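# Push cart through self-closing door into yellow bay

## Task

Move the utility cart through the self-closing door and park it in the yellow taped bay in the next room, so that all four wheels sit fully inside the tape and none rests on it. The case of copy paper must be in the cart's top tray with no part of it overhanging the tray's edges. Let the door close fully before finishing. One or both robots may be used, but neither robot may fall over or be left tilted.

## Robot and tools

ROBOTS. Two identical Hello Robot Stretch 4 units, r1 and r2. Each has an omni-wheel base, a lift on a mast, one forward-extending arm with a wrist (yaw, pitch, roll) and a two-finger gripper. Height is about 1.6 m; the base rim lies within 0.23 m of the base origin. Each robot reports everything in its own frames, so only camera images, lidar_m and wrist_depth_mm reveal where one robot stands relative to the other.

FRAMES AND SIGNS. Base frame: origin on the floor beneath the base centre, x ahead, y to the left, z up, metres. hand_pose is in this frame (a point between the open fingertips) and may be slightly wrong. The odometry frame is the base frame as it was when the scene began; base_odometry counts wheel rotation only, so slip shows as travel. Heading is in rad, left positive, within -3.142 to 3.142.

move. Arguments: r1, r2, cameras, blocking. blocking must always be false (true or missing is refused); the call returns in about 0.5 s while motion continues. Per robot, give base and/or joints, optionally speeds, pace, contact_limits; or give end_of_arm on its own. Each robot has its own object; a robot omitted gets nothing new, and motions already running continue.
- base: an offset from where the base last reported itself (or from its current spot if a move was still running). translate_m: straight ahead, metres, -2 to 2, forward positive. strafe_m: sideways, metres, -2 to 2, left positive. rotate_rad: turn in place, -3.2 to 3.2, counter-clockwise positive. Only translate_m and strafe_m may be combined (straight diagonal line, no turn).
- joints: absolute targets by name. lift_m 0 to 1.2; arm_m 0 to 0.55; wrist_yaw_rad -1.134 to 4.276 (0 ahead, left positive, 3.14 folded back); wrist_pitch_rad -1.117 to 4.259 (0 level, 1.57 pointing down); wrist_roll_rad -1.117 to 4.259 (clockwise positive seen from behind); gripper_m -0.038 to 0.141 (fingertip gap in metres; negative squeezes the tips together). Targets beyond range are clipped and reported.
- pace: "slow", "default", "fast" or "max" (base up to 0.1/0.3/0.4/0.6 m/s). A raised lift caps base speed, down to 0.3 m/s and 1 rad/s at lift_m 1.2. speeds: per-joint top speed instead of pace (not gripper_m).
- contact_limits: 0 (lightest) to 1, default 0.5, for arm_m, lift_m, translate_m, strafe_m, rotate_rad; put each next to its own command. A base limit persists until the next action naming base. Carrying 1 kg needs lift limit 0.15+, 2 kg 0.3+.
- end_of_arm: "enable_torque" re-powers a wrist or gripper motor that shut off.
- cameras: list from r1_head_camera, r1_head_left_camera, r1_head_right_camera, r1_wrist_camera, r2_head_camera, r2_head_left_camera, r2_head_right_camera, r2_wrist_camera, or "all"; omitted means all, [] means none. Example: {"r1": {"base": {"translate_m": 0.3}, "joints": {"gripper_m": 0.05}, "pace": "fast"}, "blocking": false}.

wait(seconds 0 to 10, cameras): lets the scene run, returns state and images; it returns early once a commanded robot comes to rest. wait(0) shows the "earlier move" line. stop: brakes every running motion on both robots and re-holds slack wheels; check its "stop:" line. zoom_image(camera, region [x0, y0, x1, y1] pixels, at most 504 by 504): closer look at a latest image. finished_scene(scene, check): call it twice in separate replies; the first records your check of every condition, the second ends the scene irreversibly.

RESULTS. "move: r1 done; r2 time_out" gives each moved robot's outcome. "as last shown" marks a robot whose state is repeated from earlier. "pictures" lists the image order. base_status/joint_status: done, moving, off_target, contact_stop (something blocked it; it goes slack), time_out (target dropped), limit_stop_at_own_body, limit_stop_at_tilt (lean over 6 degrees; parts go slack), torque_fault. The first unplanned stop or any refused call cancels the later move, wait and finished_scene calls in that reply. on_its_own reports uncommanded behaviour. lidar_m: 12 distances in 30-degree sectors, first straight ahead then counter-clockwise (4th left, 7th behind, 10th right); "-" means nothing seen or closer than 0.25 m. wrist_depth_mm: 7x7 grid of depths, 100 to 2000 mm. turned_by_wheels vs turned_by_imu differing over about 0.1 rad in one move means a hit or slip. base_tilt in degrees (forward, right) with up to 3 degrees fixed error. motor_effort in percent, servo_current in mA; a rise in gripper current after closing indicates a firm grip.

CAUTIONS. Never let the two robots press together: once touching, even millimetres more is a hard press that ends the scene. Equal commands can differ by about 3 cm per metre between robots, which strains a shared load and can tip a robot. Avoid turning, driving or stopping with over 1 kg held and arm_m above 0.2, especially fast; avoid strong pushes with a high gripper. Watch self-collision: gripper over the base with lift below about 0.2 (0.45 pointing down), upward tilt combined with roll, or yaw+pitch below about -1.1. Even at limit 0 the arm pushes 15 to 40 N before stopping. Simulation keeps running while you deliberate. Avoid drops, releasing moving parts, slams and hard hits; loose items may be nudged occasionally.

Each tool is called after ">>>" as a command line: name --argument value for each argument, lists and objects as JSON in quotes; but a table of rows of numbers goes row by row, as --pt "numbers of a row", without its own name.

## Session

>>> move --blocking false

Scene clock: 0.00 s.
r1.base_odometry: x=+0.000 y=+0.000 heading=+0.000
r1.turned_by_wheels: +0.000
r1.turned_by_imu: +0.000
r1.base_tilt: forward=-1.6 right=+1.3
r1.lidar_m: 0.96 1.73 2.02 2.40 3.92 1.59 0.85 0.76 0.78 0.89 0.77 0.77
r1.base_status: not commanded
r1.joint_positions: lift_m=+0.124 arm_m=+0.000 wrist_yaw_rad=+3.194 wrist_pitch_rad=+0.002 wrist_roll_rad=+0.000 gripper_m=+0.056
r1.joint_status: not commanded
r1.measured_speeds: translate_m=+0.000 strafe_m=+0.000 rotate_rad=+0.000 lift_m=+0.000 arm_m=+0.000 wrist_yaw_rad=+0.000 wrist_pitch_rad=+0.000 wrist_roll_rad=+0.000
r1.motor_effort: lift_m=+19 arm_m=-3 wheel_0=-1 wheel_1=+1 wheel_2=+0
r1.servo_current: wrist_yaw_rad=46 wrist_pitch_rad=39 wrist_roll_rad=33 gripper_m=39
r1.hand_pose: x=-0.1217 y=+0.0722 z=+0.3019 quat_wxyz=(-0.026, -0.001, +0.000, +1.000) (m; r1's base frame)
r1.wrist_depth_mm: - 135 - - - - - / - 135 135 - - - - / - 133 174 - - - - / 110 136 206 - - - - / 137 - - - - - - / - - 189 1098 196 1182 1138 / - 759 759 809 788 - 809
r2.base_odometry: x=+0.000 y=+0.000 heading=+0.000
r2.turned_by_wheels: +0.000
r2.turned_by_imu: +0.000
r2.base_tilt: forward=-0.7 right=+0.1
r2.lidar_m: 1.27 1.30 1.54 2.30 2.33 2.74 1.39 1.38 2.74 2.36 2.39 1.46
r2.base_status: not commanded
r2.joint_positions: lift_m=+0.200 arm_m=+0.000 wrist_yaw_rad=+3.211 wrist_pitch_rad=+0.001 wrist_roll_rad=+0.000 gripper_m=+0.056
r2.joint_status: not commanded
r2.measured_speeds: translate_m=+0.000 strafe_m=+0.000 rotate_rad=+0.000 lift_m=+0.000 arm_m=+0.000 wrist_yaw_rad=+0.000 wrist_pitch_rad=+0.000 wrist_roll_rad=+0.000
r2.motor_effort: lift_m=+18 arm_m=-4 wheel_0=-1 wheel_1=+1 wheel_2=+1
r2.servo_current: wrist_yaw_rad=46 wrist_pitch_rad=33 wrist_roll_rad=39 gripper_m=52
r2.hand_pose: x=-0.1228 y=+0.0671 z=+0.3779 quat_wxyz=(-0.035, -0.001, +0.000, +0.999) (m; r2's base frame)
r2.wrist_depth_mm: - - 137 - - - - / - - 137 - - - - / - 119 146 - - - - / - 141 175 - - - - / 215 - - - - - - / 204 1336 195 1281 191 1366 1205 / 200 244 946 112 - 904 904
pictures: r1_head_camera, r1_head_left_camera, r1_head_right_camera, r1_wrist_camera, r2_head_camera, r2_head_left_camera, r2_head_right_camera, r2_wrist_camera
Images, in order (width x height): r1_head_camera 420x560, r1_head_left_camera 420x672, r1_head_right_camera 420x672, r1_wrist_camera 616x392, r2_head_camera 420x560, r2_head_left_camera 420x672, r2_head_right_camera 420x672, r2_wrist_camera 616x392.

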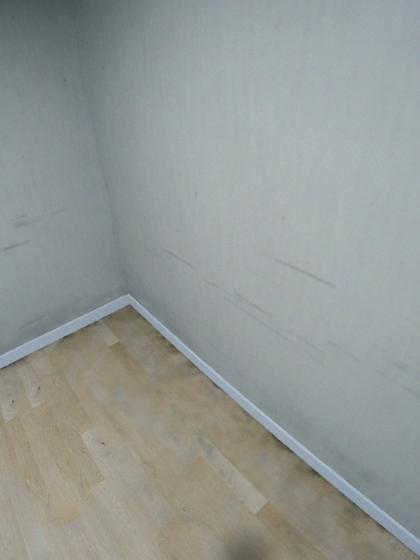

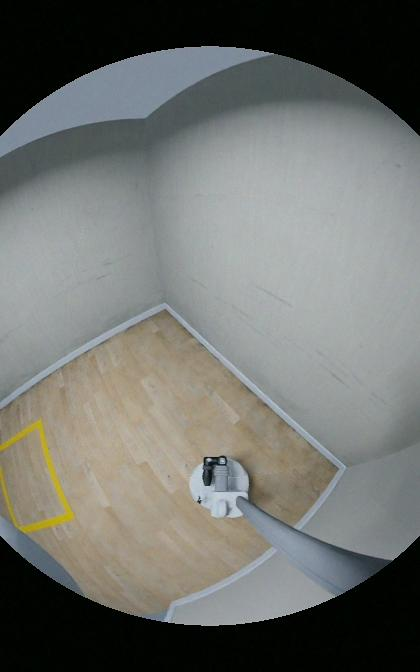

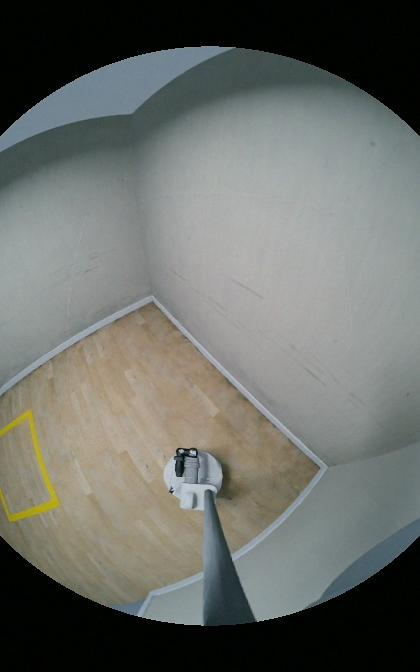

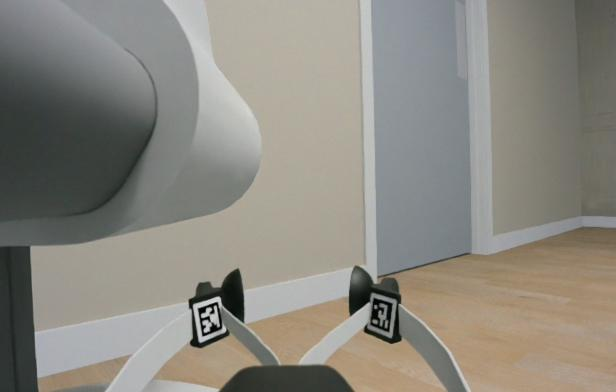

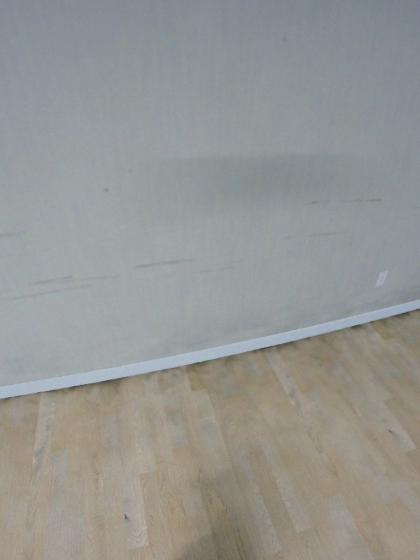

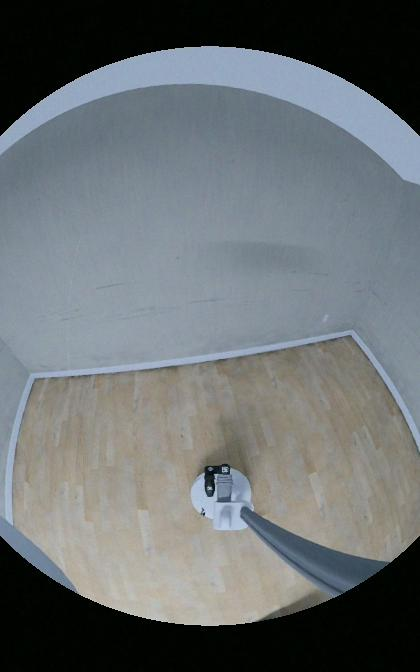

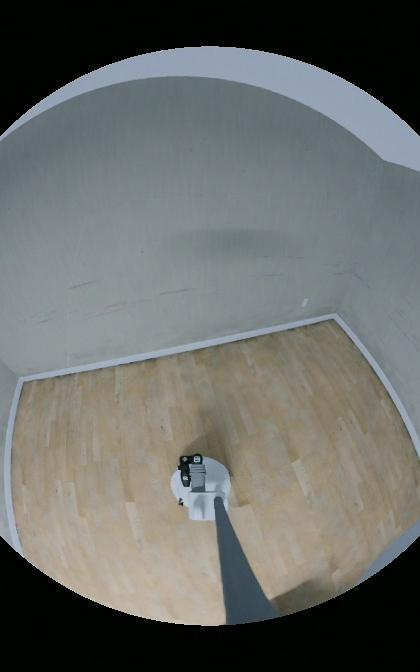

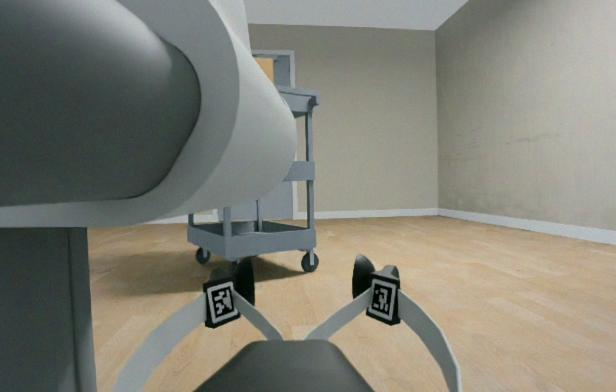

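>>> zoom_image --camera "r2_wrist_camera" --region '[160, 30, 440, 290]'

>>> zoom_image --camera "r2_head_left_camera" --region '[0, 320, 420, 640]'

>>> zoom_image --camera "r1_wrist_camera" --region '[260, 0, 616, 300]'

>>> zoom_image --camera "r1_head_left_camera" --region '[0, 280, 360, 630]'

Scaled by 1.800.

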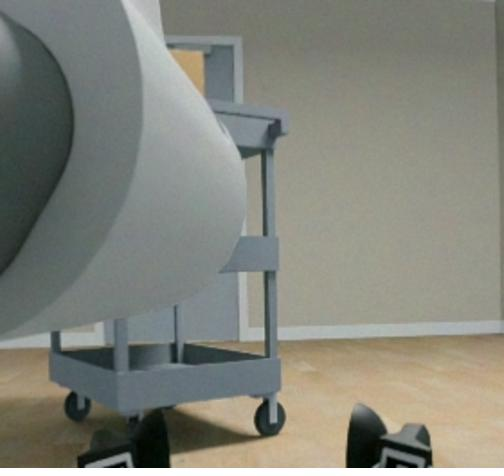

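Scaled by 1.200 from the camera's 420x672 image, which has a finer 600x960 frame.

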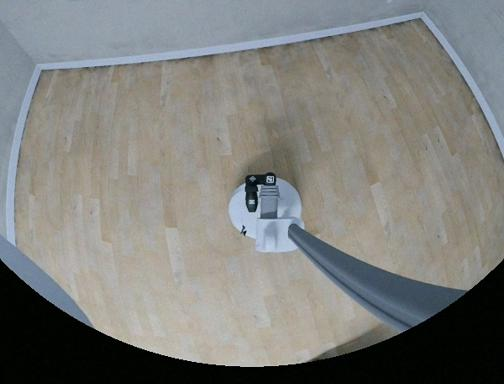

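Scaled by 1.416.

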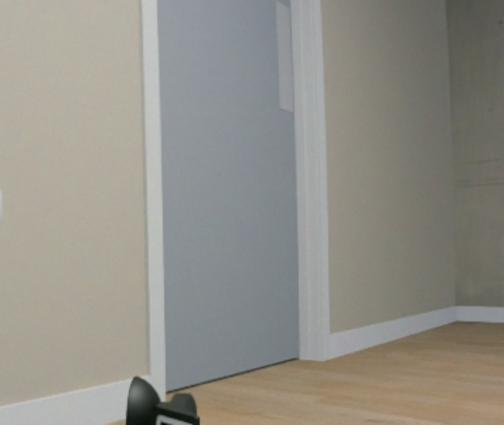

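Scaled by 1.400 from the camera's 420x672 image, which has a finer 600x960 frame.

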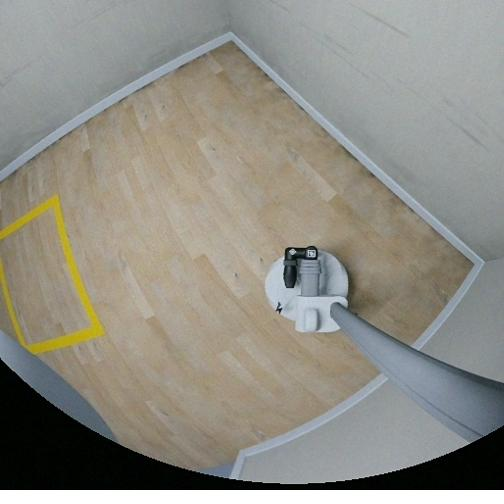

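>>> zoom_image --camera "r1_head_camera" --region '[0, 280, 420, 560]'

>>> zoom_image --camera "r2_head_camera" --region '[0, 260, 420, 540]'

Scaled by 1.200 from the camera's 420x560 image, which has a finer 600x800 frame.

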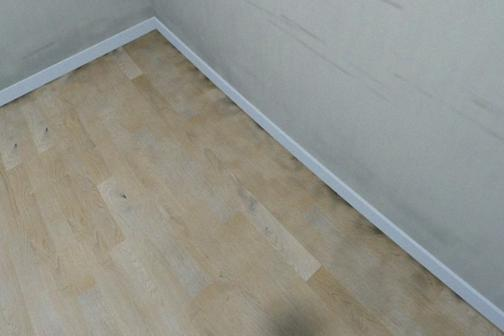

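Scaled by 1.200 from the camera's 420x560 image, which has a finer 1200x1600 frame.

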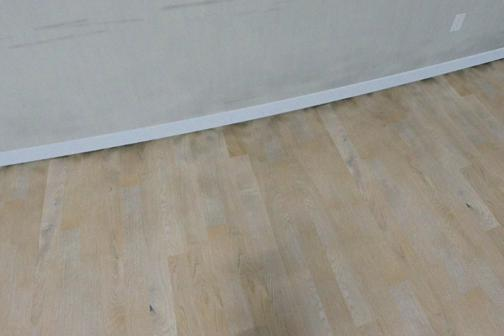

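>>> move --blocking false --cameras '[]' --r1 '{"base":{"rotate_rad":-2.4},"pace":"default"}' --r2 '{"base":{"rotate_rad":-2.87},"pace":"default"}'

>>> wait --seconds 3

Scene clock: 85.43 s.
move: r1 moving; r2 moving
r1.base_odometry: x=+0.000 y=+0.000 heading=-0.253
r1.turned_by_wheels: -0.253
r1.turned_by_imu: -0.254
r1.base_tilt: forward=-1.6 right=+1.3
r1.lidar_m: 0.82 1.21 1.99 2.12 3.04 2.58 1.04 0.77 0.74 0.78 0.79 0.76
r1.base_status: rotate_rad moving
r1.joint_positions: lift_m=+0.124 arm_m=+0.000 wrist_yaw_rad=+3.194 wrist_pitch_rad=+0.002 wrist_roll_rad=+0.000 gripper_m=+0.056
r1.joint_status: not commanded
r1.measured_speeds: translate_m=+0.000 strafe_m=+0.001 rotate_rad=-0.980 lift_m=+0.000 arm_m=+0.000 wrist_yaw_rad=+0.000 wrist_pitch_rad=+0.000 wrist_roll_rad=+0.000
r1.motor_effort: lift_m=+20(20) arm_m=-3(4) wheel_0=+6(9) wheel_1=+6(8) wheel_2=+8(8)
r1.servo_current: wrist_yaw_rad=52(52) wrist_pitch_rad=39(52) wrist_roll_rad=59(65) gripper_m=39(46)
r1.hand_pose: x=-0.1217 y=+0.0722 z=+0.3019 quat_wxyz=(-0.026, -0.001, +0.000, +1.000) (m; r1's base frame)
r1.wrist_depth_mm: - 135 - - - - - / - 135 135 - - - - / - 132 174 - - - - / 110 136 206 - - - - / 137 - - - - - - / - - 190 1182 196 1160 1138 / - 759 759 809 788 - 809
r2.base_odometry: x=+0.000 y=+0.000 heading=-0.252
r2.turned_by_wheels: -0.252
r2.turned_by_imu: -0.244
r2.base_tilt: forward=-0.7 right=+0.0
r2.lidar_m: 1.32 1.25 1.38 1.98 2.31 2.40 3.55 1.38 3.26 2.40 2.37 1.76
r2.base_status: rotate_rad moving
r2.joint_positions: lift_m=+0.200 arm_m=+0.000 wrist_yaw_rad=+3.211 wrist_pitch_rad=+0.001 wrist_roll_rad=+0.000 gripper_m=+0.056
r2.joint_status: not commanded
r2.measured_speeds: translate_m=+0.001 strafe_m=+0.000 rotate_rad=-0.977 lift_m=+0.000 arm_m=+0.000 wrist_yaw_rad=+0.000 wrist_pitch_rad=+0.000 wrist_roll_rad=+0.000
r2.motor_effort: lift_m=+18(18) arm_m=-4(4) wheel_0=+9(12) wheel_1=+10(10) wheel_2=+10(11)
r2.servo_current: wrist_yaw_rad=46(52) wrist_pitch_rad=46(46) wrist_roll_rad=59(59) gripper_m=46(52)
r2.hand_pose: x=-0.1228 y=+0.0671 z=+0.3779 quat_wxyz=(-0.035, -0.001, +0.000, +0.999) (m; r2's base frame)
r2.wrist_depth_mm: - - 137 - - - - / - - 137 - - - - / - 119 146 - - - - / - 141 175 - - - - / 215 1808 - - - - - / 203 1308 196 1366 191 1397 1229 / 200 243 960 112 - 917 891
pictures: none
No camera images: "cameras" was empty.

Scene clock: 87.43 s.
earlier move: r1 done; r2 moving
r1.base_odometry: x=+0.000 y=+0.000 heading=-2.400
r1.turned_by_wheels: -2.147
r1.turned_by_imu: -2.159
r1.base_tilt: forward=-1.6 right=+1.3
r1.lidar_m: 0.75 0.78 0.80 0.77 0.81 1.14 2.03 2.15 2.98 2.82 1.08 0.78
r1.base_status: done
r1.joint_positions: lift_m=+0.124 arm_m=+0.000 wrist_yaw_rad=+3.194 wrist_pitch_rad=+0.002 wrist_roll_rad=+0.000 gripper_m=+0.056
r1.joint_status: not commanded
r1.measured_speeds: translate_m=+0.000 strafe_m=+0.000 rotate_rad=+0.000 lift_m=+0.000 arm_m=+0.000 wrist_yaw_rad=+0.000 wrist_pitch_rad=+0.000 wrist_roll_rad=+0.000
r1.motor_effort: lift_m=+19(20) arm_m=-4(4) wheel_0=+1(10) wheel_1=+1(10) wheel_2=+0(8)
r1.servo_current: wrist_yaw_rad=46(72) wrist_pitch_rad=46(52) wrist_roll_rad=39(65) gripper_m=33(46)
r1.hand_pose: x=-0.1216 y=+0.0722 z=+0.3019 quat_wxyz=(-0.026, -0.001, +0.000, +1.000) (m; r1's base frame)
r1.wrist_depth_mm: - 135 - - - - - / - 135 146 - - - - / - 132 175 - - - - / 110 136 223 - - - - / 137 - - - - 1863 - / 1255 1229 197 1229 195 1160 1008 / - 809 759 798 798 - 809
r2.base_odometry: x=+0.000 y=+0.000 heading=-2.869
r2.turned_by_wheels: -2.617
r2.turned_by_imu: -2.547
r2.base_tilt: forward=-0.7 right=+0.0
r2.lidar_m: 1.38 3.21 2.43 2.35 1.71 1.32 1.29 1.38 1.96 2.32 2.45 1.59
r2.base_status: rotate_rad moving
r2.joint_positions: lift_m=+0.200 arm_m=+0.000 wrist_yaw_rad=+3.211 wrist_pitch_rad=+0.001 wrist_roll_rad=+0.000 gripper_m=+0.056
r2.joint_status: not commanded
r2.measured_speeds: translate_m=+0.000 strafe_m=+0.000 rotate_rad=+0.000 lift_m=+0.000 arm_m=+0.000 wrist_yaw_rad=+0.000 wrist_pitch_rad=+0.000 wrist_roll_rad=+0.000
r2.motor_effort: lift_m=+18(18) arm_m=-4(4) wheel_0=+4(14) wheel_1=+2(11) wheel_2=+3(11)
r2.servo_current: wrist_yaw_rad=39(65) wrist_pitch_rad=39(46) wrist_roll_rad=46(59) gripper_m=52(59)
r2.hand_pose: x=-0.1228 y=+0.0671 z=+0.3779 quat_wxyz=(-0.035, -0.001, +0.000, +0.999) (m; r2's base frame)
r2.wrist_depth_mm: - 114 138 - - - - / - 108 138 - - - - / - 120 148 235 - - - / - 141 164 - - - - / 215 - - - - - - / 204 1308 194 1182 192 1160 1138 / 201 246 976 112 - 917 891
wait: 2.00 of 3 s (r1 has come to rest)
pictures: r1_head_camera, r1_head_left_camera, r1_head_right_camera, r1_wrist_camera, r2_head_camera, r2_head_left_camera, r2_head_right_camera, r2_wrist_camera
Images, in order (width x height): r1_head_camera 420x560, r1_head_left_camera 420x672, r1_head_right_camera 420x672, r1_wrist_camera 616x392, r2_head_camera 420x560, r2_head_left_camera 420x672, r2_head_right_camera 420x672, r2_wrist_camera 616x392.

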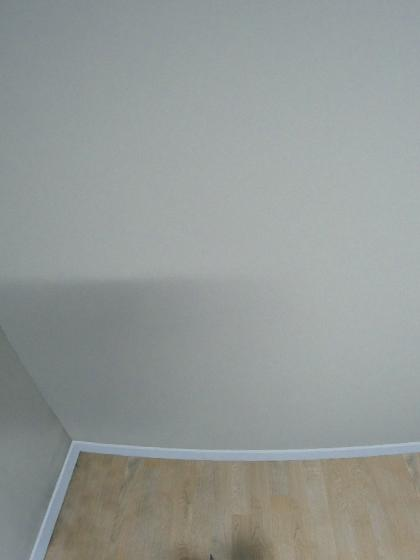

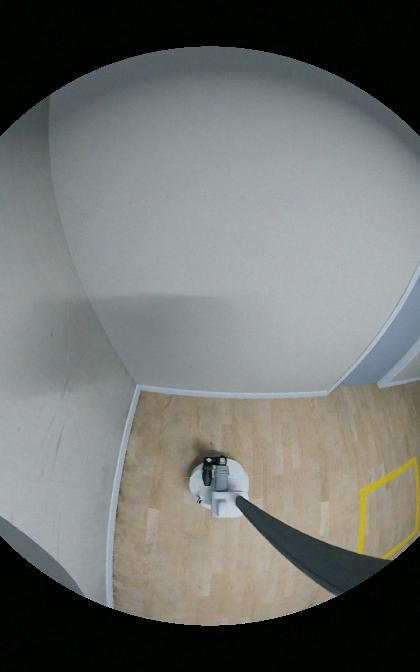

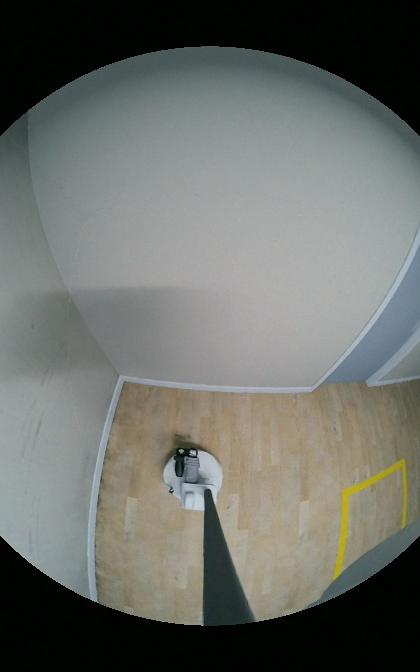

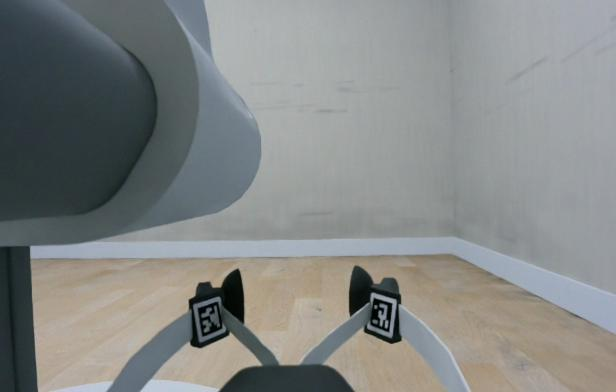

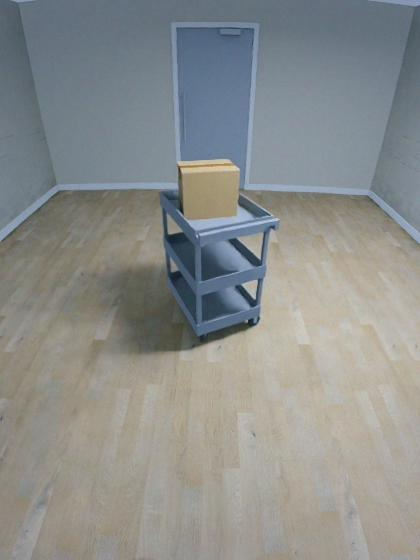

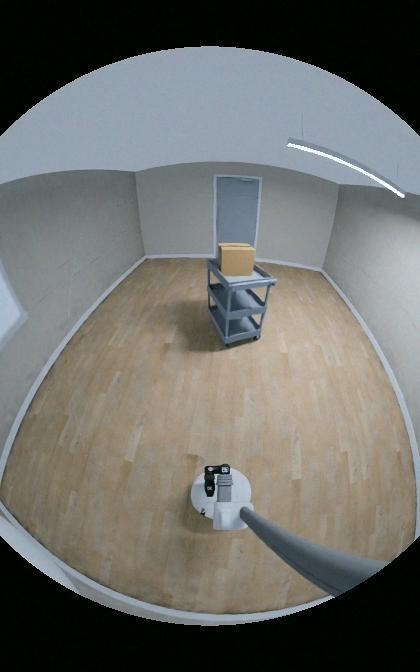

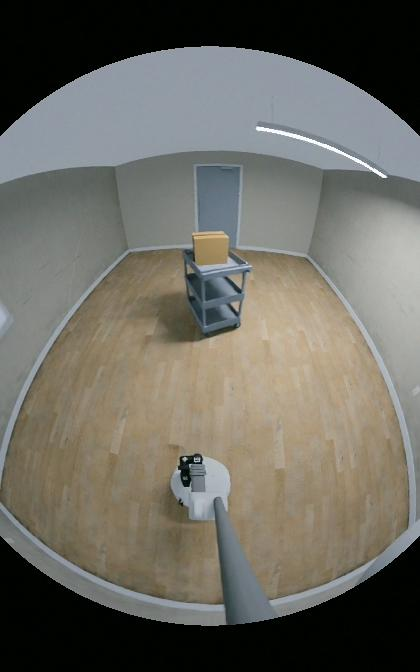

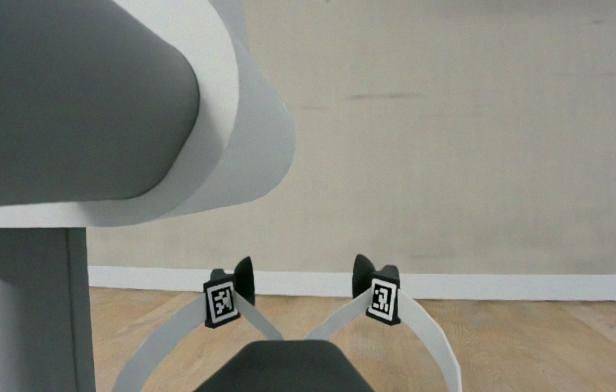

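>>> zoom_image --camera "r2_head_camera" --region '[140, 140, 300, 360]'

>>> zoom_image --camera "r2_head_camera" --region '[0, 0, 420, 260]'

>>> zoom_image --camera "r1_head_left_camera" --region '[90, 240, 420, 600]'

Scaled by 2.291 from the camera's 420x560 image, which has a finer 1200x1600 frame.

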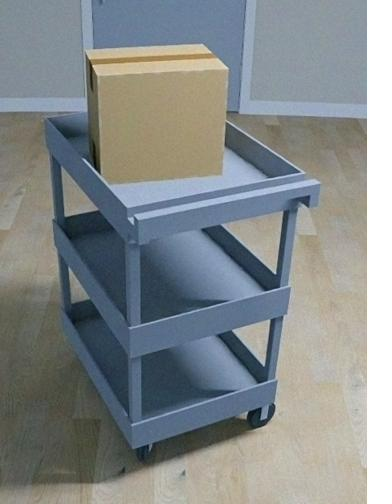

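Scaled by 1.200 from the camera's 420x560 image, which has a finer 1200x1600 frame.

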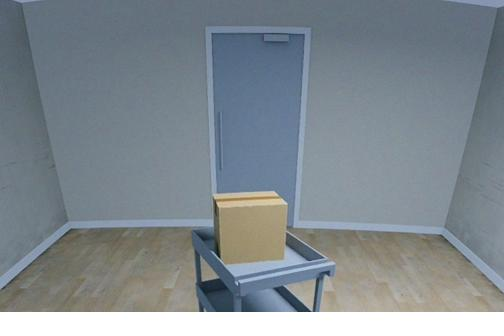

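Scaled by 1.400 from the camera's 420x672 image, which has a finer 600x960 frame.

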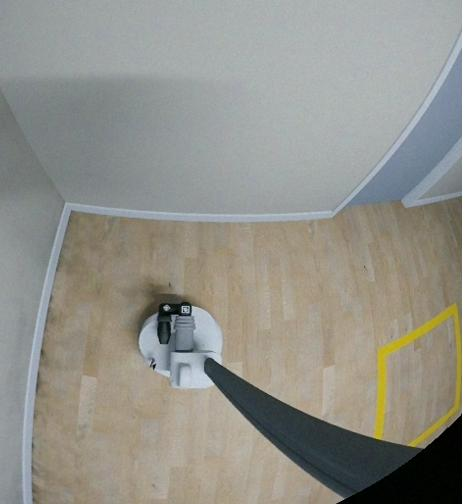

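>>> move --blocking false --cameras '[]' --r1 '{"base":{"strafe_m":-1.35},"pace":"fast","contact_limits":{"strafe_m":0.3}}' --r2 '{"base":{"translate_m":0.53,"strafe_m":-0.22},"joints":{"lift_m":0.682,"arm_m":0.15,"wrist_yaw_rad":0.317,"wrist_roll_rad":1.57,"wrist_pitch_rad":0.0,"gripper_m":0.141},"pace":"default"}'

>>> wait --seconds 4 --cameras '[]'

>>> wait --seconds 4

Scene clock: 205.40 s.
earlier move: r2 done
move: r1 moving; r2 moving
r1.base_odometry: x=-0.039 y=+0.043 heading=-2.400
r1.turned_by_wheels: +0.000
r1.turned_by_imu: -0.001
r1.base_tilt: forward=-1.6 right=+1.3
r1.lidar_m: 0.74 0.78 0.87 0.82 0.86 1.22 1.99 2.14 2.97 2.82 1.05 0.78
r1.base_status: strafe_m moving
r1.joint_positions: lift_m=+0.124 arm_m=+0.000 wrist_yaw_rad=+3.194 wrist_pitch_rad=+0.002 wrist_roll_rad=+0.000 gripper_m=+0.056
r1.joint_status: not commanded
r1.measured_speeds: translate_m=+0.000 strafe_m=-0.225 rotate_rad=+0.002 lift_m=+0.000 arm_m=+0.000 wrist_yaw_rad=+0.000 wrist_pitch_rad=+0.000 wrist_roll_rad=+0.000
r1.motor_effort: lift_m=+19(20) arm_m=-4(4) wheel_0=+12(14) wheel_1=-11(12) wheel_2=+1(2)
r1.servo_current: wrist_yaw_rad=46(59) wrist_pitch_rad=52(52) wrist_roll_rad=33(52) gripper_m=46(46)
r1.contact_limits: strafe_m 0.3
r1.hand_pose: x=-0.1216 y=+0.0722 z=+0.3019 quat_wxyz=(-0.026, -0.001, +0.000, +1.000) (m; r1's base frame)
r1.wrist_depth_mm: - 135 - - - - - / - 135 146 - - - - / - 132 175 - - - - / 110 136 223 - - - - / 137 - - - - 1863 - / 1229 1229 197 1205 196 1182 1025 / - 809 759 798 788 - 809
r2.base_odometry: x=-0.034 y=+0.004 heading=-2.869
r2.turned_by_wheels: +0.000
r2.turned_by_imu: +0.001
r2.base_tilt: forward=-0.7 right=+0.1
r2.lidar_m: 1.34 3.21 2.43 2.35 1.78 1.36 1.31 1.40 2.05 2.30 2.47 1.55
r2.base_status: translate_m moving; strafe_m moving
r2.joint_positions: lift_m=+0.238 arm_m=+0.051 wrist_yaw_rad=+2.652 wrist_pitch_rad=+0.001 wrist_roll_rad=+0.588 gripper_m=+0.075
r2.joint_status: lift_m moving; arm_m moving; wrist_yaw_rad moving; wrist_pitch_rad moving; wrist_roll_rad moving; gripper_m moving
r2.measured_speeds: translate_m=+0.120 strafe_m=-0.051 rotate_rad=+0.000 lift_m=+0.146 arm_m=+0.195 wrist_yaw_rad=-1.724 wrist_pitch_rad=+0.000 wrist_roll_rad=+1.820
r2.motor_effort: lift_m=+23(23) arm_m=+6(10) wheel_0=+8(13) wheel_1=+4(5) wheel_2=-12(13)
r2.servo_current: wrist_yaw_rad=85(117) wrist_pitch_rad=39(65) wrist_roll_rad=65(111) gripper_m=85(98)
r2.hand_pose: x=+0.0081 y=+0.2128 z=+0.4157 quat_wxyz=(+0.232, +0.070, +0.281, +0.929) (m; r2's base frame)
r2.wrist_depth_mm: - - - - - - - / - - - - - - - / - - - - - - 1983 / - - - - - 1661 1229 / 268 - - - 1430 1160 904 / 249 - 189 1430 193 866 707 / - 128 - 112 842 683 591
pictures: none
No camera images: "cameras" was empty.

Scene clock: 208.20 s.
earlier move: r1 moving; r2 done
r1.base_odometry: x=-0.776 y=+0.847 heading=-2.400
r1.turned_by_wheels: +0.000
r1.turned_by_imu: -0.008
r1.base_tilt: forward=-1.6 right=+1.3
r1.lidar_m: 0.72 0.77 1.06 1.91 1.98 2.11 2.01 2.15 2.87 2.79 1.15 0.83
r1.base_status: strafe_m moving
r1.joint_positions: lift_m=+0.124 arm_m=+0.000 wrist_yaw_rad=+3.194 wrist_pitch_rad=+0.002 wrist_roll_rad=+0.000 gripper_m=+0.056
r1.joint_status: not commanded
r1.measured_speeds: translate_m=+0.000 strafe_m=-0.399 rotate_rad=+0.000 lift_m=+0.000 arm_m=+0.000 wrist_yaw_rad=+0.000 wrist_pitch_rad=+0.000 wrist_roll_rad=+0.000
r1.motor_effort: lift_m=+19(20) arm_m=-4(4) wheel_0=+7(14) wheel_1=-5(13) wheel_2=-1(2)
r1.servo_current: wrist_yaw_rad=39(72) wrist_pitch_rad=39(52) wrist_roll_rad=33(65) gripper_m=39(46)
r1.contact_limits: strafe_m 0.3
r1.hand_pose: x=-0.1216 y=+0.0722 z=+0.3019 quat_wxyz=(-0.026, -0.001, +0.000, +1.000) (m; r1's base frame)
r1.wrist_depth_mm: - 135 - - - - - / - 135 146 - - - - / - 132 174 - - - - / 110 136 223 - - - - / 137 - - - - - - / 1229 1255 197 1229 195 1160 1138 / - 809 759 798 788 - 809
r2.base_odometry: x=-0.569 y=+0.069 heading=-2.869
r2.turned_by_wheels: +0.000
r2.turned_by_imu: +0.001
r2.base_tilt: forward=-0.6 right=+0.1
r2.lidar_m: 0.87 1.17 2.61 2.54 2.48 1.87 1.83 1.95 2.19 2.13 2.24 3.29
r2.base_status: done
r2.joint_positions: lift_m=+0.682 arm_m=+0.150 wrist_yaw_rad=+0.320 wrist_pitch_rad=+0.001 wrist_roll_rad=+1.568 gripper_m=+0.141
r2.joint_status: all done
r2.measured_speeds: translate_m=+0.000 strafe_m=+0.000 rotate_rad=+0.000 lift_m=+0.000 arm_m=+0.000 wrist_yaw_rad=+0.000 wrist_pitch_rad=+0.000 wrist_roll_rad=+0.000
r2.motor_effort: lift_m=+21(25) arm_m=+7(14) wheel_0=+3(15) wheel_1=+5(7) wheel_2=-4(13)
r2.servo_current: wrist_yaw_rad=46(156) wrist_pitch_rad=33(72) wrist_roll_rad=46(111) gripper_m=52(124)
r2.hand_pose: x=+0.6219 y=+0.0077 z=+0.8596 quat_wxyz=(+0.699, +0.697, +0.113, +0.112) (m; r2's base frame)
r2.wrist_depth_mm: - - - 597 - 597 1078 / - - - - - - 597 / - - 798 820 - - 591 / - - 842 842 - - 585 / - - - 854 - 585 585 / - - - 521 - 1464 1229 / - - - 112 - 1863 1182
wait: 2.80 of 4 s (r2 has come to rest)
pictures: none
No camera images: "cameras" was empty.

Scene clock: 209.43 s.
earlier move: r1 done
r1.base_odometry: x=-0.912 y=+0.995 heading=-2.400
r1.turned_by_wheels: +0.000
r1.turned_by_imu: -0.002
r1.base_tilt: forward=-1.6 right=+1.3
r1.lidar_m: 0.79 0.76 1.09 2.10 2.21 2.14 2.04 2.15 2.68 2.58 1.04 0.86
r1.base_status: done
r1.joint_positions: lift_m=+0.124 arm_m=+0.000 wrist_yaw_rad=+3.194 wrist_pitch_rad=+0.002 wrist_roll_rad=+0.000 gripper_m=+0.056
r1.joint_status: not commanded
r1.measured_speeds: translate_m=+0.000 strafe_m=+0.000 rotate_rad=+0.000 lift_m=+0.000 arm_m=+0.000 wrist_yaw_rad=+0.000 wrist_pitch_rad=+0.000 wrist_roll_rad=+0.000
r1.motor_effort: lift_m=+19(20) arm_m=-4(4) wheel_0=-2(14) wheel_1=+2(13) wheel_2=+0(2)
r1.servo_current: wrist_yaw_rad=59(72) wrist_pitch_rad=39(52) wrist_roll_rad=46(65) gripper_m=46(46)
r1.contact_limits: strafe_m 0.3
r1.hand_pose: x=-0.1216 y=+0.0722 z=+0.3019 quat_wxyz=(-0.026, -0.001, +0.000, +1.000) (m; r1's base frame)
r1.wrist_depth_mm: - 134 133 - - - - / - 117 133 - - - - / - 122 136 - - - - / - 134 187 - - - - / 137 - - - - - - / - 1229 196 1205 196 1160 1118 / - 809 291 167 788 - 798
r2.base_odometry: x=-0.569 y=+0.069 heading=-2.869
r2.turned_by_wheels: +0.000
r2.turned_by_imu: +0.000
r2.base_tilt: forward=-0.7 right=+0.1
r2.lidar_m: 0.86 1.20 2.62 2.52 2.46 1.87 1.82 1.94 2.18 2.13 2.28 3.29
r2.base_status: done
r2.joint_positions: lift_m=+0.682 arm_m=+0.150 wrist_yaw_rad=+0.320 wrist_pitch_rad=+0.001 wrist_roll_rad=+1.568 gripper_m=+0.141
r2.joint_status: all done
r2.measured_speeds: translate_m=+0.000 strafe_m=+0.000 rotate_rad=+0.000 lift_m=+0.000 arm_m=+0.000 wrist_yaw_rad=+0.000 wrist_pitch_rad=+0.000 wrist_roll_rad=+0.000
r2.motor_effort: lift_m=+21(25) arm_m=+7(14) wheel_0=+2(15) wheel_1=+5(7) wheel_2=-4(13)
r2.servo_current: wrist_yaw_rad=59(156) wrist_pitch_rad=46(72) wrist_roll_rad=59(111) gripper_m=59(124)
r2.hand_pose: x=+0.6219 y=+0.0077 z=+0.8596 quat_wxyz=(+0.699, +0.697, +0.113, +0.112) (m; r2's base frame)
r2.wrist_depth_mm: - - - 603 - 597 1078 / - - - - - - 591 / - - 820 809 - - 585 / - - 842 820 - - 597 / - - - 842 - 580 580 / - - - 525 - 1464 1205 / - - - 112 - 1921 1205
wait: 1.23 of 4 s (r1 has come to rest)
pictures: r1_head_camera, r1_head_left_camera, r1_head_right_camera, r1_wrist_camera, r2_head_camera, r2_head_left_camera, r2_head_right_camera, r2_wrist_camera
Images, in order (width x height): r1_head_camera 420x560, r1_head_left_camera 420x672, r1_head_right_camera 420x672, r1_wrist_camera 616x392, r2_head_camera 420x560, r2_head_left_camera 420x672, r2_head_right_camera 420x672, r2_wrist_camera 616x392.

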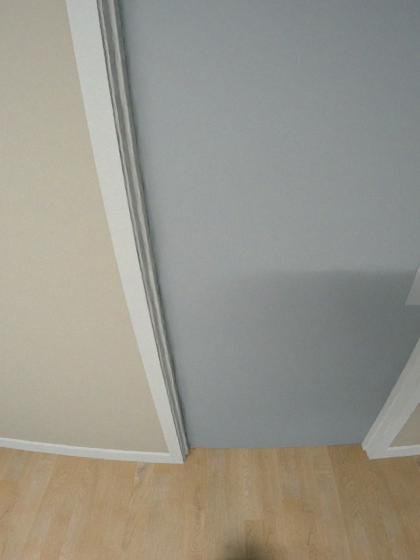

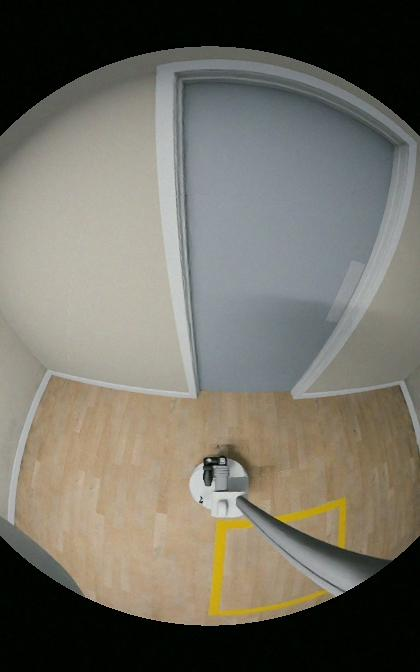

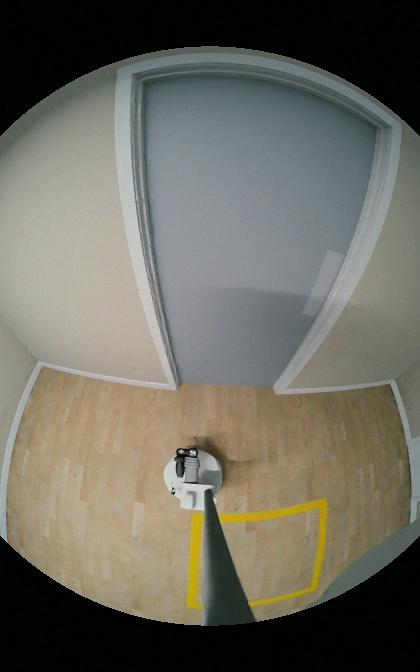

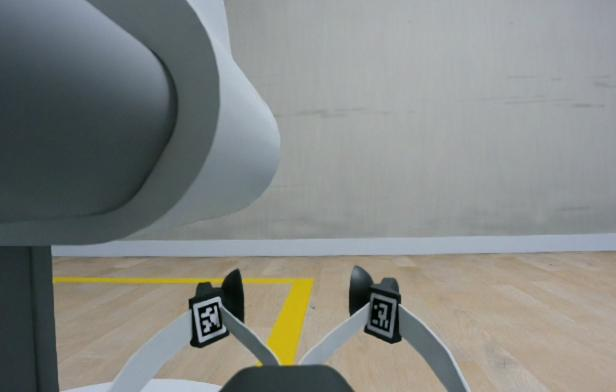

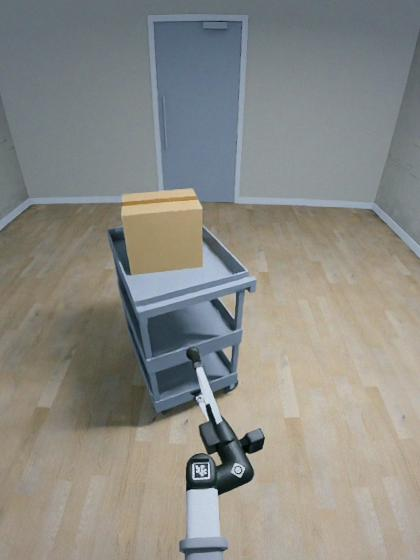

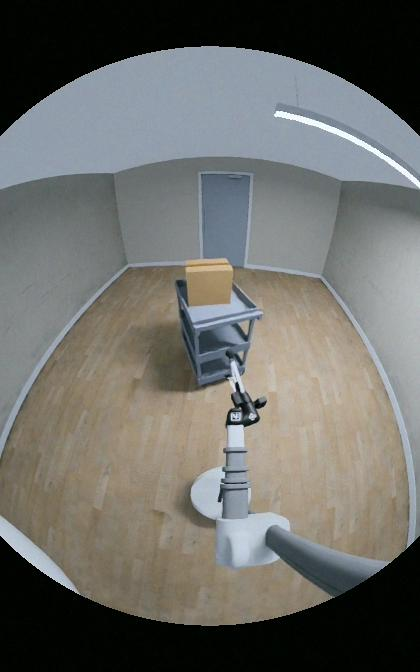

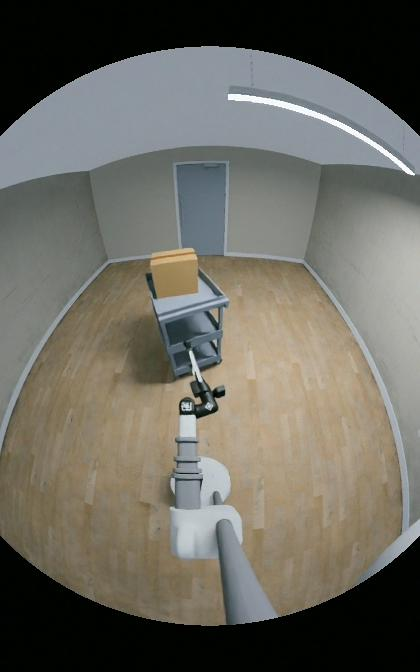

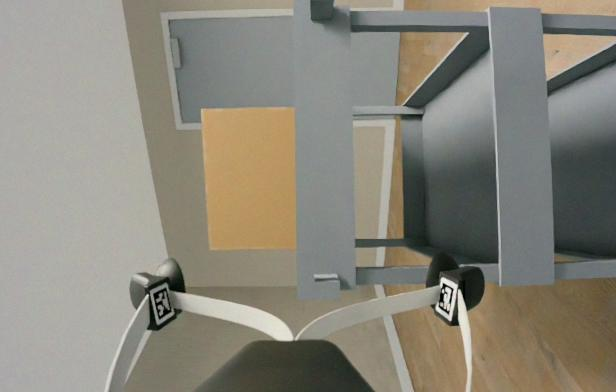

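>>> zoom_image --camera "r2_head_camera" --region '[90, 180, 290, 440]'

>>> zoom_image --camera "r2_wrist_camera" --region '[112, 0, 616, 392]'

>>> zoom_image --camera "r1_wrist_camera" --region '[0, 200, 616, 392]'

>>> zoom_image --camera "r1_head_right_camera" --region '[0, 340, 420, 630]'

Scaled by 1.938 from the camera's 420x560 image, which has a finer 1200x1600 frame.

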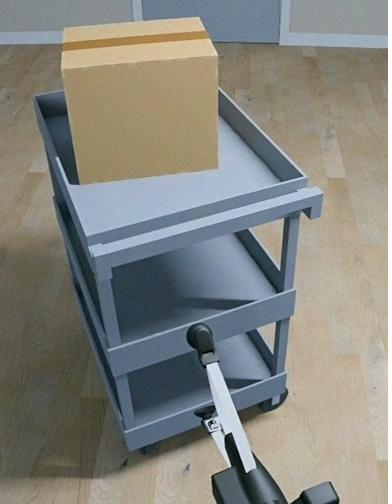

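Scaled by 1.000.

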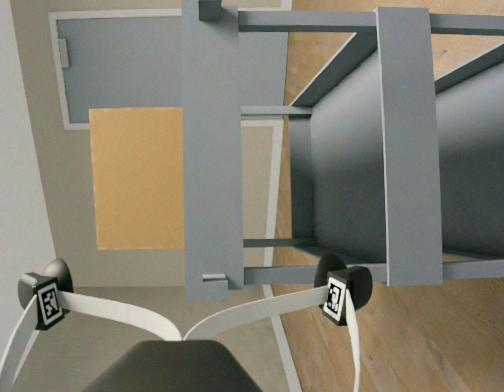

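Region (0, 200, 616, 392) is 616x192 pixels. A region can be at most 504 by 504 pixels.

Scaled by 1.200 from the camera's 420x672 image, which has a finer 600x960 frame.

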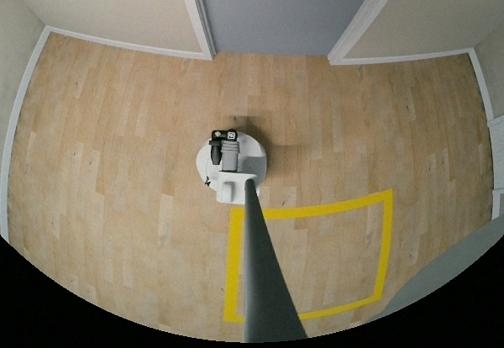

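>>> move --blocking false --cameras '[]' --r2 '{"base":{"translate_m":0.24},"contact_limits":{"translate_m":0.1},"pace":"default"}'

>>> wait --seconds 3 --cameras '["r2_head_camera", "r2_wrist_camera", "r1_wrist_camera"]'

>>> zoom_image --camera "r2_head_camera" --region '[40, 260, 280, 500]'

Scene clock: 277.27 s.
move: r2 moving
r1.base_odometry: x=-0.912 y=+0.995 heading=-2.400
r1.turned_by_wheels: +0.000
r1.turned_by_imu: +0.000
r1.base_tilt: forward=-1.6 right=+1.3
r1.lidar_m: 0.79 0.74 1.05 2.12 2.21 2.13 2.04 2.17 2.71 2.58 1.05 0.82
r1.base_status: not commanded
r1.joint_positions: lift_m=+0.124 arm_m=+0.000 wrist_yaw_rad=+3.194 wrist_pitch_rad=+0.002 wrist_roll_rad=+0.000 gripper_m=+0.056
r1.joint_status: not commanded
r1.measured_speeds: translate_m=+0.000 strafe_m=+0.000 rotate_rad=+0.000 lift_m=+0.000 arm_m=+0.000 wrist_yaw_rad=+0.000 wrist_pitch_rad=+0.000 wrist_roll_rad=+0.000
r1.motor_effort: lift_m=+20(20) arm_m=-3(4) wheel_0=-2(2) wheel_1=+2(2) wheel_2=+0(0)
r1.servo_current: wrist_yaw_rad=46(72) wrist_pitch_rad=46(52) wrist_roll_rad=33(59) gripper_m=39(46)
r1.contact_limits: strafe_m 0.3
r1.hand_pose: x=-0.1216 y=+0.0722 z=+0.3019 quat_wxyz=(-0.026, -0.001, +0.000, +1.000) (m; r1's base frame)
r1.wrist_depth_mm: - 133 133 - - - - / - 117 133 - - - - / - 122 136 - - - - / - 134 187 - - - - / 138 - - - - - - / - 1229 196 1205 196 1182 1138 / - 809 291 167 788 - 809
r2.base_odometry: x=-0.600 y=+0.061 heading=-2.869
r2.turned_by_wheels: +0.000
r2.turned_by_imu: +0.001
r2.base_tilt: forward=-0.7 right=+0.1
r2.lidar_m: 0.83 1.10 2.64 2.52 2.46 1.92 1.85 1.98 2.18 2.12 2.26 3.30
r2.base_status: translate_m moving
r2.joint_positions: lift_m=+0.682 arm_m=+0.150 wrist_yaw_rad=+0.320 wrist_pitch_rad=+0.001 wrist_roll_rad=+1.568 gripper_m=+0.141
r2.joint_status: not commanded
r2.measured_speeds: translate_m=+0.121 strafe_m=-0.001 rotate_rad=-0.004 lift_m=+0.000 arm_m=+0.000 wrist_yaw_rad=+0.000 wrist_pitch_rad=+0.000 wrist_roll_rad=+0.000
r2.motor_effort: lift_m=+21(21) arm_m=+7(7) wheel_0=+8(12) wheel_1=+7(8) wheel_2=-12(13)
r2.servo_current: wrist_yaw_rad=46(59) wrist_pitch_rad=39(46) wrist_roll_rad=52(52) gripper_m=52(52)
r2.contact_limits: translate_m 0.1
r2.hand_pose: x=+0.6219 y=+0.0077 z=+0.8596 quat_wxyz=(+0.699, +0.697, +0.113, +0.112) (m; r2's base frame)
r2.wrist_depth_mm: - - - 574 - - 574 / - - - - - - 564 / - - 788 778 - - 559 / - - 798 798 - - 559 / - - 820 820 - 559 554 / - - - 492 559 1464 1229 / - - - 112 - 1983 1229
pictures: none
No camera images: "cameras" was empty.

Scene clock: 279.00 s.
earlier move: r2 done
r1.base_odometry: x=-0.912 y=+0.995 heading=-2.400
r1.turned_by_wheels: +0.000
r1.turned_by_imu: +0.000
r1.base_tilt: forward=-1.6 right=+1.3
r1.lidar_m: 0.79 0.77 1.08 2.09 2.20 2.14 2.03 2.14 2.66 2.58 1.03 0.87
r1.base_status: not commanded
r1.joint_positions: lift_m=+0.124 arm_m=+0.000 wrist_yaw_rad=+3.194 wrist_pitch_rad=+0.002 wrist_roll_rad=+0.000 gripper_m=+0.056
r1.joint_status: not commanded
r1.measured_speeds: translate_m=+0.000 strafe_m=+0.000 rotate_rad=+0.000 lift_m=+0.000 arm_m=+0.000 wrist_yaw_rad=+0.000 wrist_pitch_rad=+0.000 wrist_roll_rad=+0.000
r1.motor_effort: lift_m=+20(20) arm_m=-3(4) wheel_0=-2(3) wheel_1=+2(2) wheel_2=+0(0)
r1.servo_current: wrist_yaw_rad=59(72) wrist_pitch_rad=46(52) wrist_roll_rad=52(72) gripper_m=39(46)
r1.contact_limits: strafe_m 0.3
r1.hand_pose: x=-0.1216 y=+0.0722 z=+0.3019 quat_wxyz=(-0.026, -0.001, +0.000, +1.000) (m; r1's base frame)
r1.wrist_depth_mm: - 133 133 - - - - / - 117 133 - - - - / - 122 137 - - - - / - 134 187 - - - - / 137 - - - - - - / - 1255 197 1205 196 1160 1098 / - 820 291 167 798 - 798
r2.base_odometry: x=-0.800 y=+0.005 heading=-2.869
r2.turned_by_wheels: +0.000
r2.turned_by_imu: +0.000
r2.base_tilt: forward=-0.7 right=+0.1
r2.lidar_m: 0.63 0.62 2.62 2.51 2.70 2.13 2.06 2.23 2.20 2.13 2.27 0.82
r2.base_status: done
r2.joint_positions: lift_m=+0.682 arm_m=+0.150 wrist_yaw_rad=+0.320 wrist_pitch_rad=+0.001 wrist_roll_rad=+1.568 gripper_m=+0.141
r2.joint_status: not commanded
r2.measured_speeds: translate_m=+0.000 strafe_m=+0.000 rotate_rad=+0.000 lift_m=+0.000 arm_m=+0.000 wrist_yaw_rad=+0.000 wrist_pitch_rad=+0.000 wrist_roll_rad=+0.000
r2.motor_effort: lift_m=+21(21) arm_m=+7(8) wheel_0=+1(12) wheel_1=+3(9) wheel_2=-4(14)
r2.servo_current: wrist_yaw_rad=46(59) wrist_pitch_rad=39(46) wrist_roll_rad=39(59) gripper_m=52(59)
r2.contact_limits: translate_m 0.1
r2.hand_pose: x=+0.6219 y=+0.0077 z=+0.8596 quat_wxyz=(+0.699, +0.697, +0.113, +0.112) (m; r2's base frame)
r2.wrist_depth_mm: - - - 368 - 1756 - / - - - 362 - - - / - - 574 366 991 - - / - - 585 362 976 - - / - - 603 359 362 - - / - - 615 297 357 201 - / - - - 112 - 1808 508
wait: 1.73 of 3 s (r2 has come to rest)
pictures: r1_wrist_camera, r2_head_camera, r2_wrist_camera
Images, in order (width x height): r1_wrist_camera 616x392, r2_head_camera 420x560, r2_wrist_camera 616x392.

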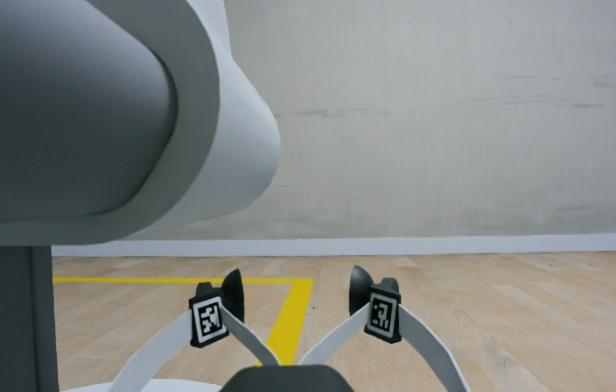

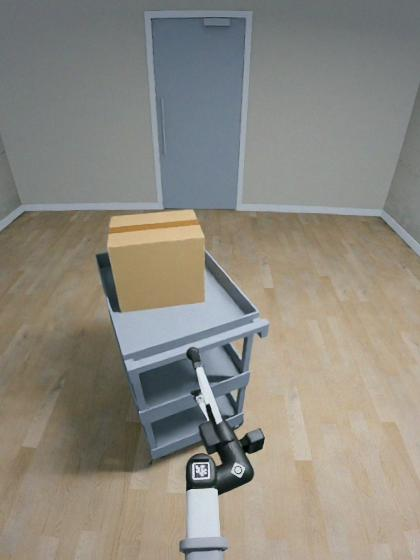

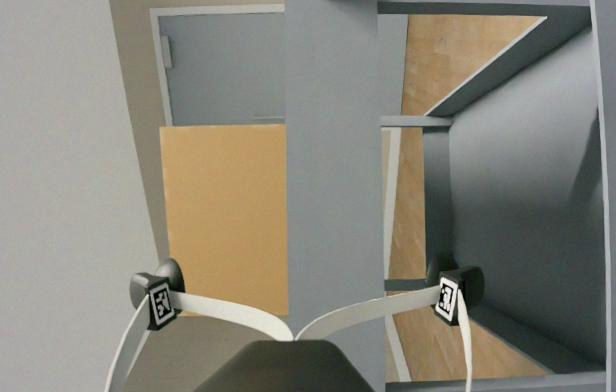

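Scaled by 2.100 from the camera's 420x560 image, which has a finer 1200x1600 frame.

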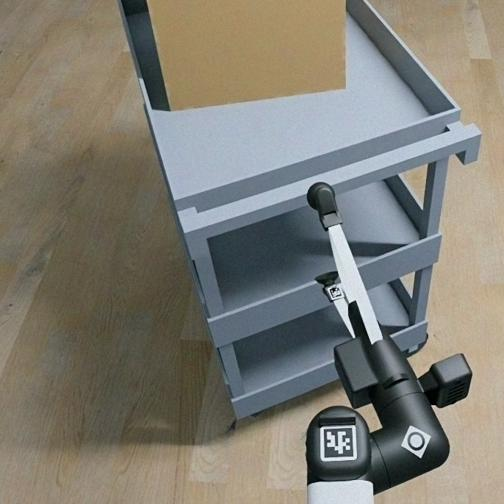

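>>> zoom_image --camera "r2_wrist_camera" --region '[240, 0, 440, 392]'

>>> zoom_image --camera "r2_head_camera" --region '[100, 290, 290, 420]'

Scaled by 1.286.

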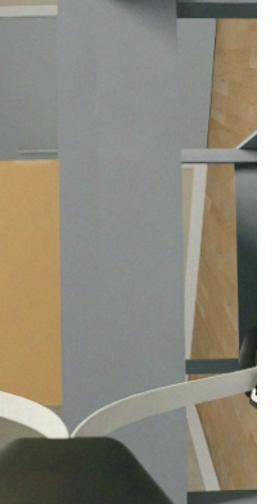

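Scaled by 2.653 from the camera's 420x560 image, which has a finer 1200x1600 frame.

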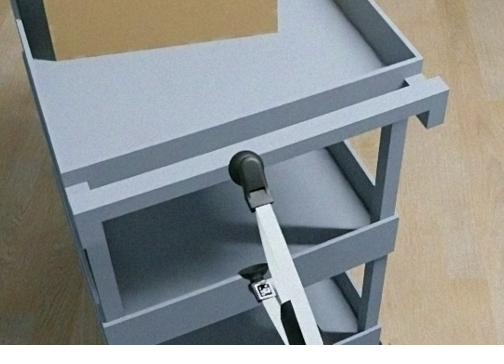

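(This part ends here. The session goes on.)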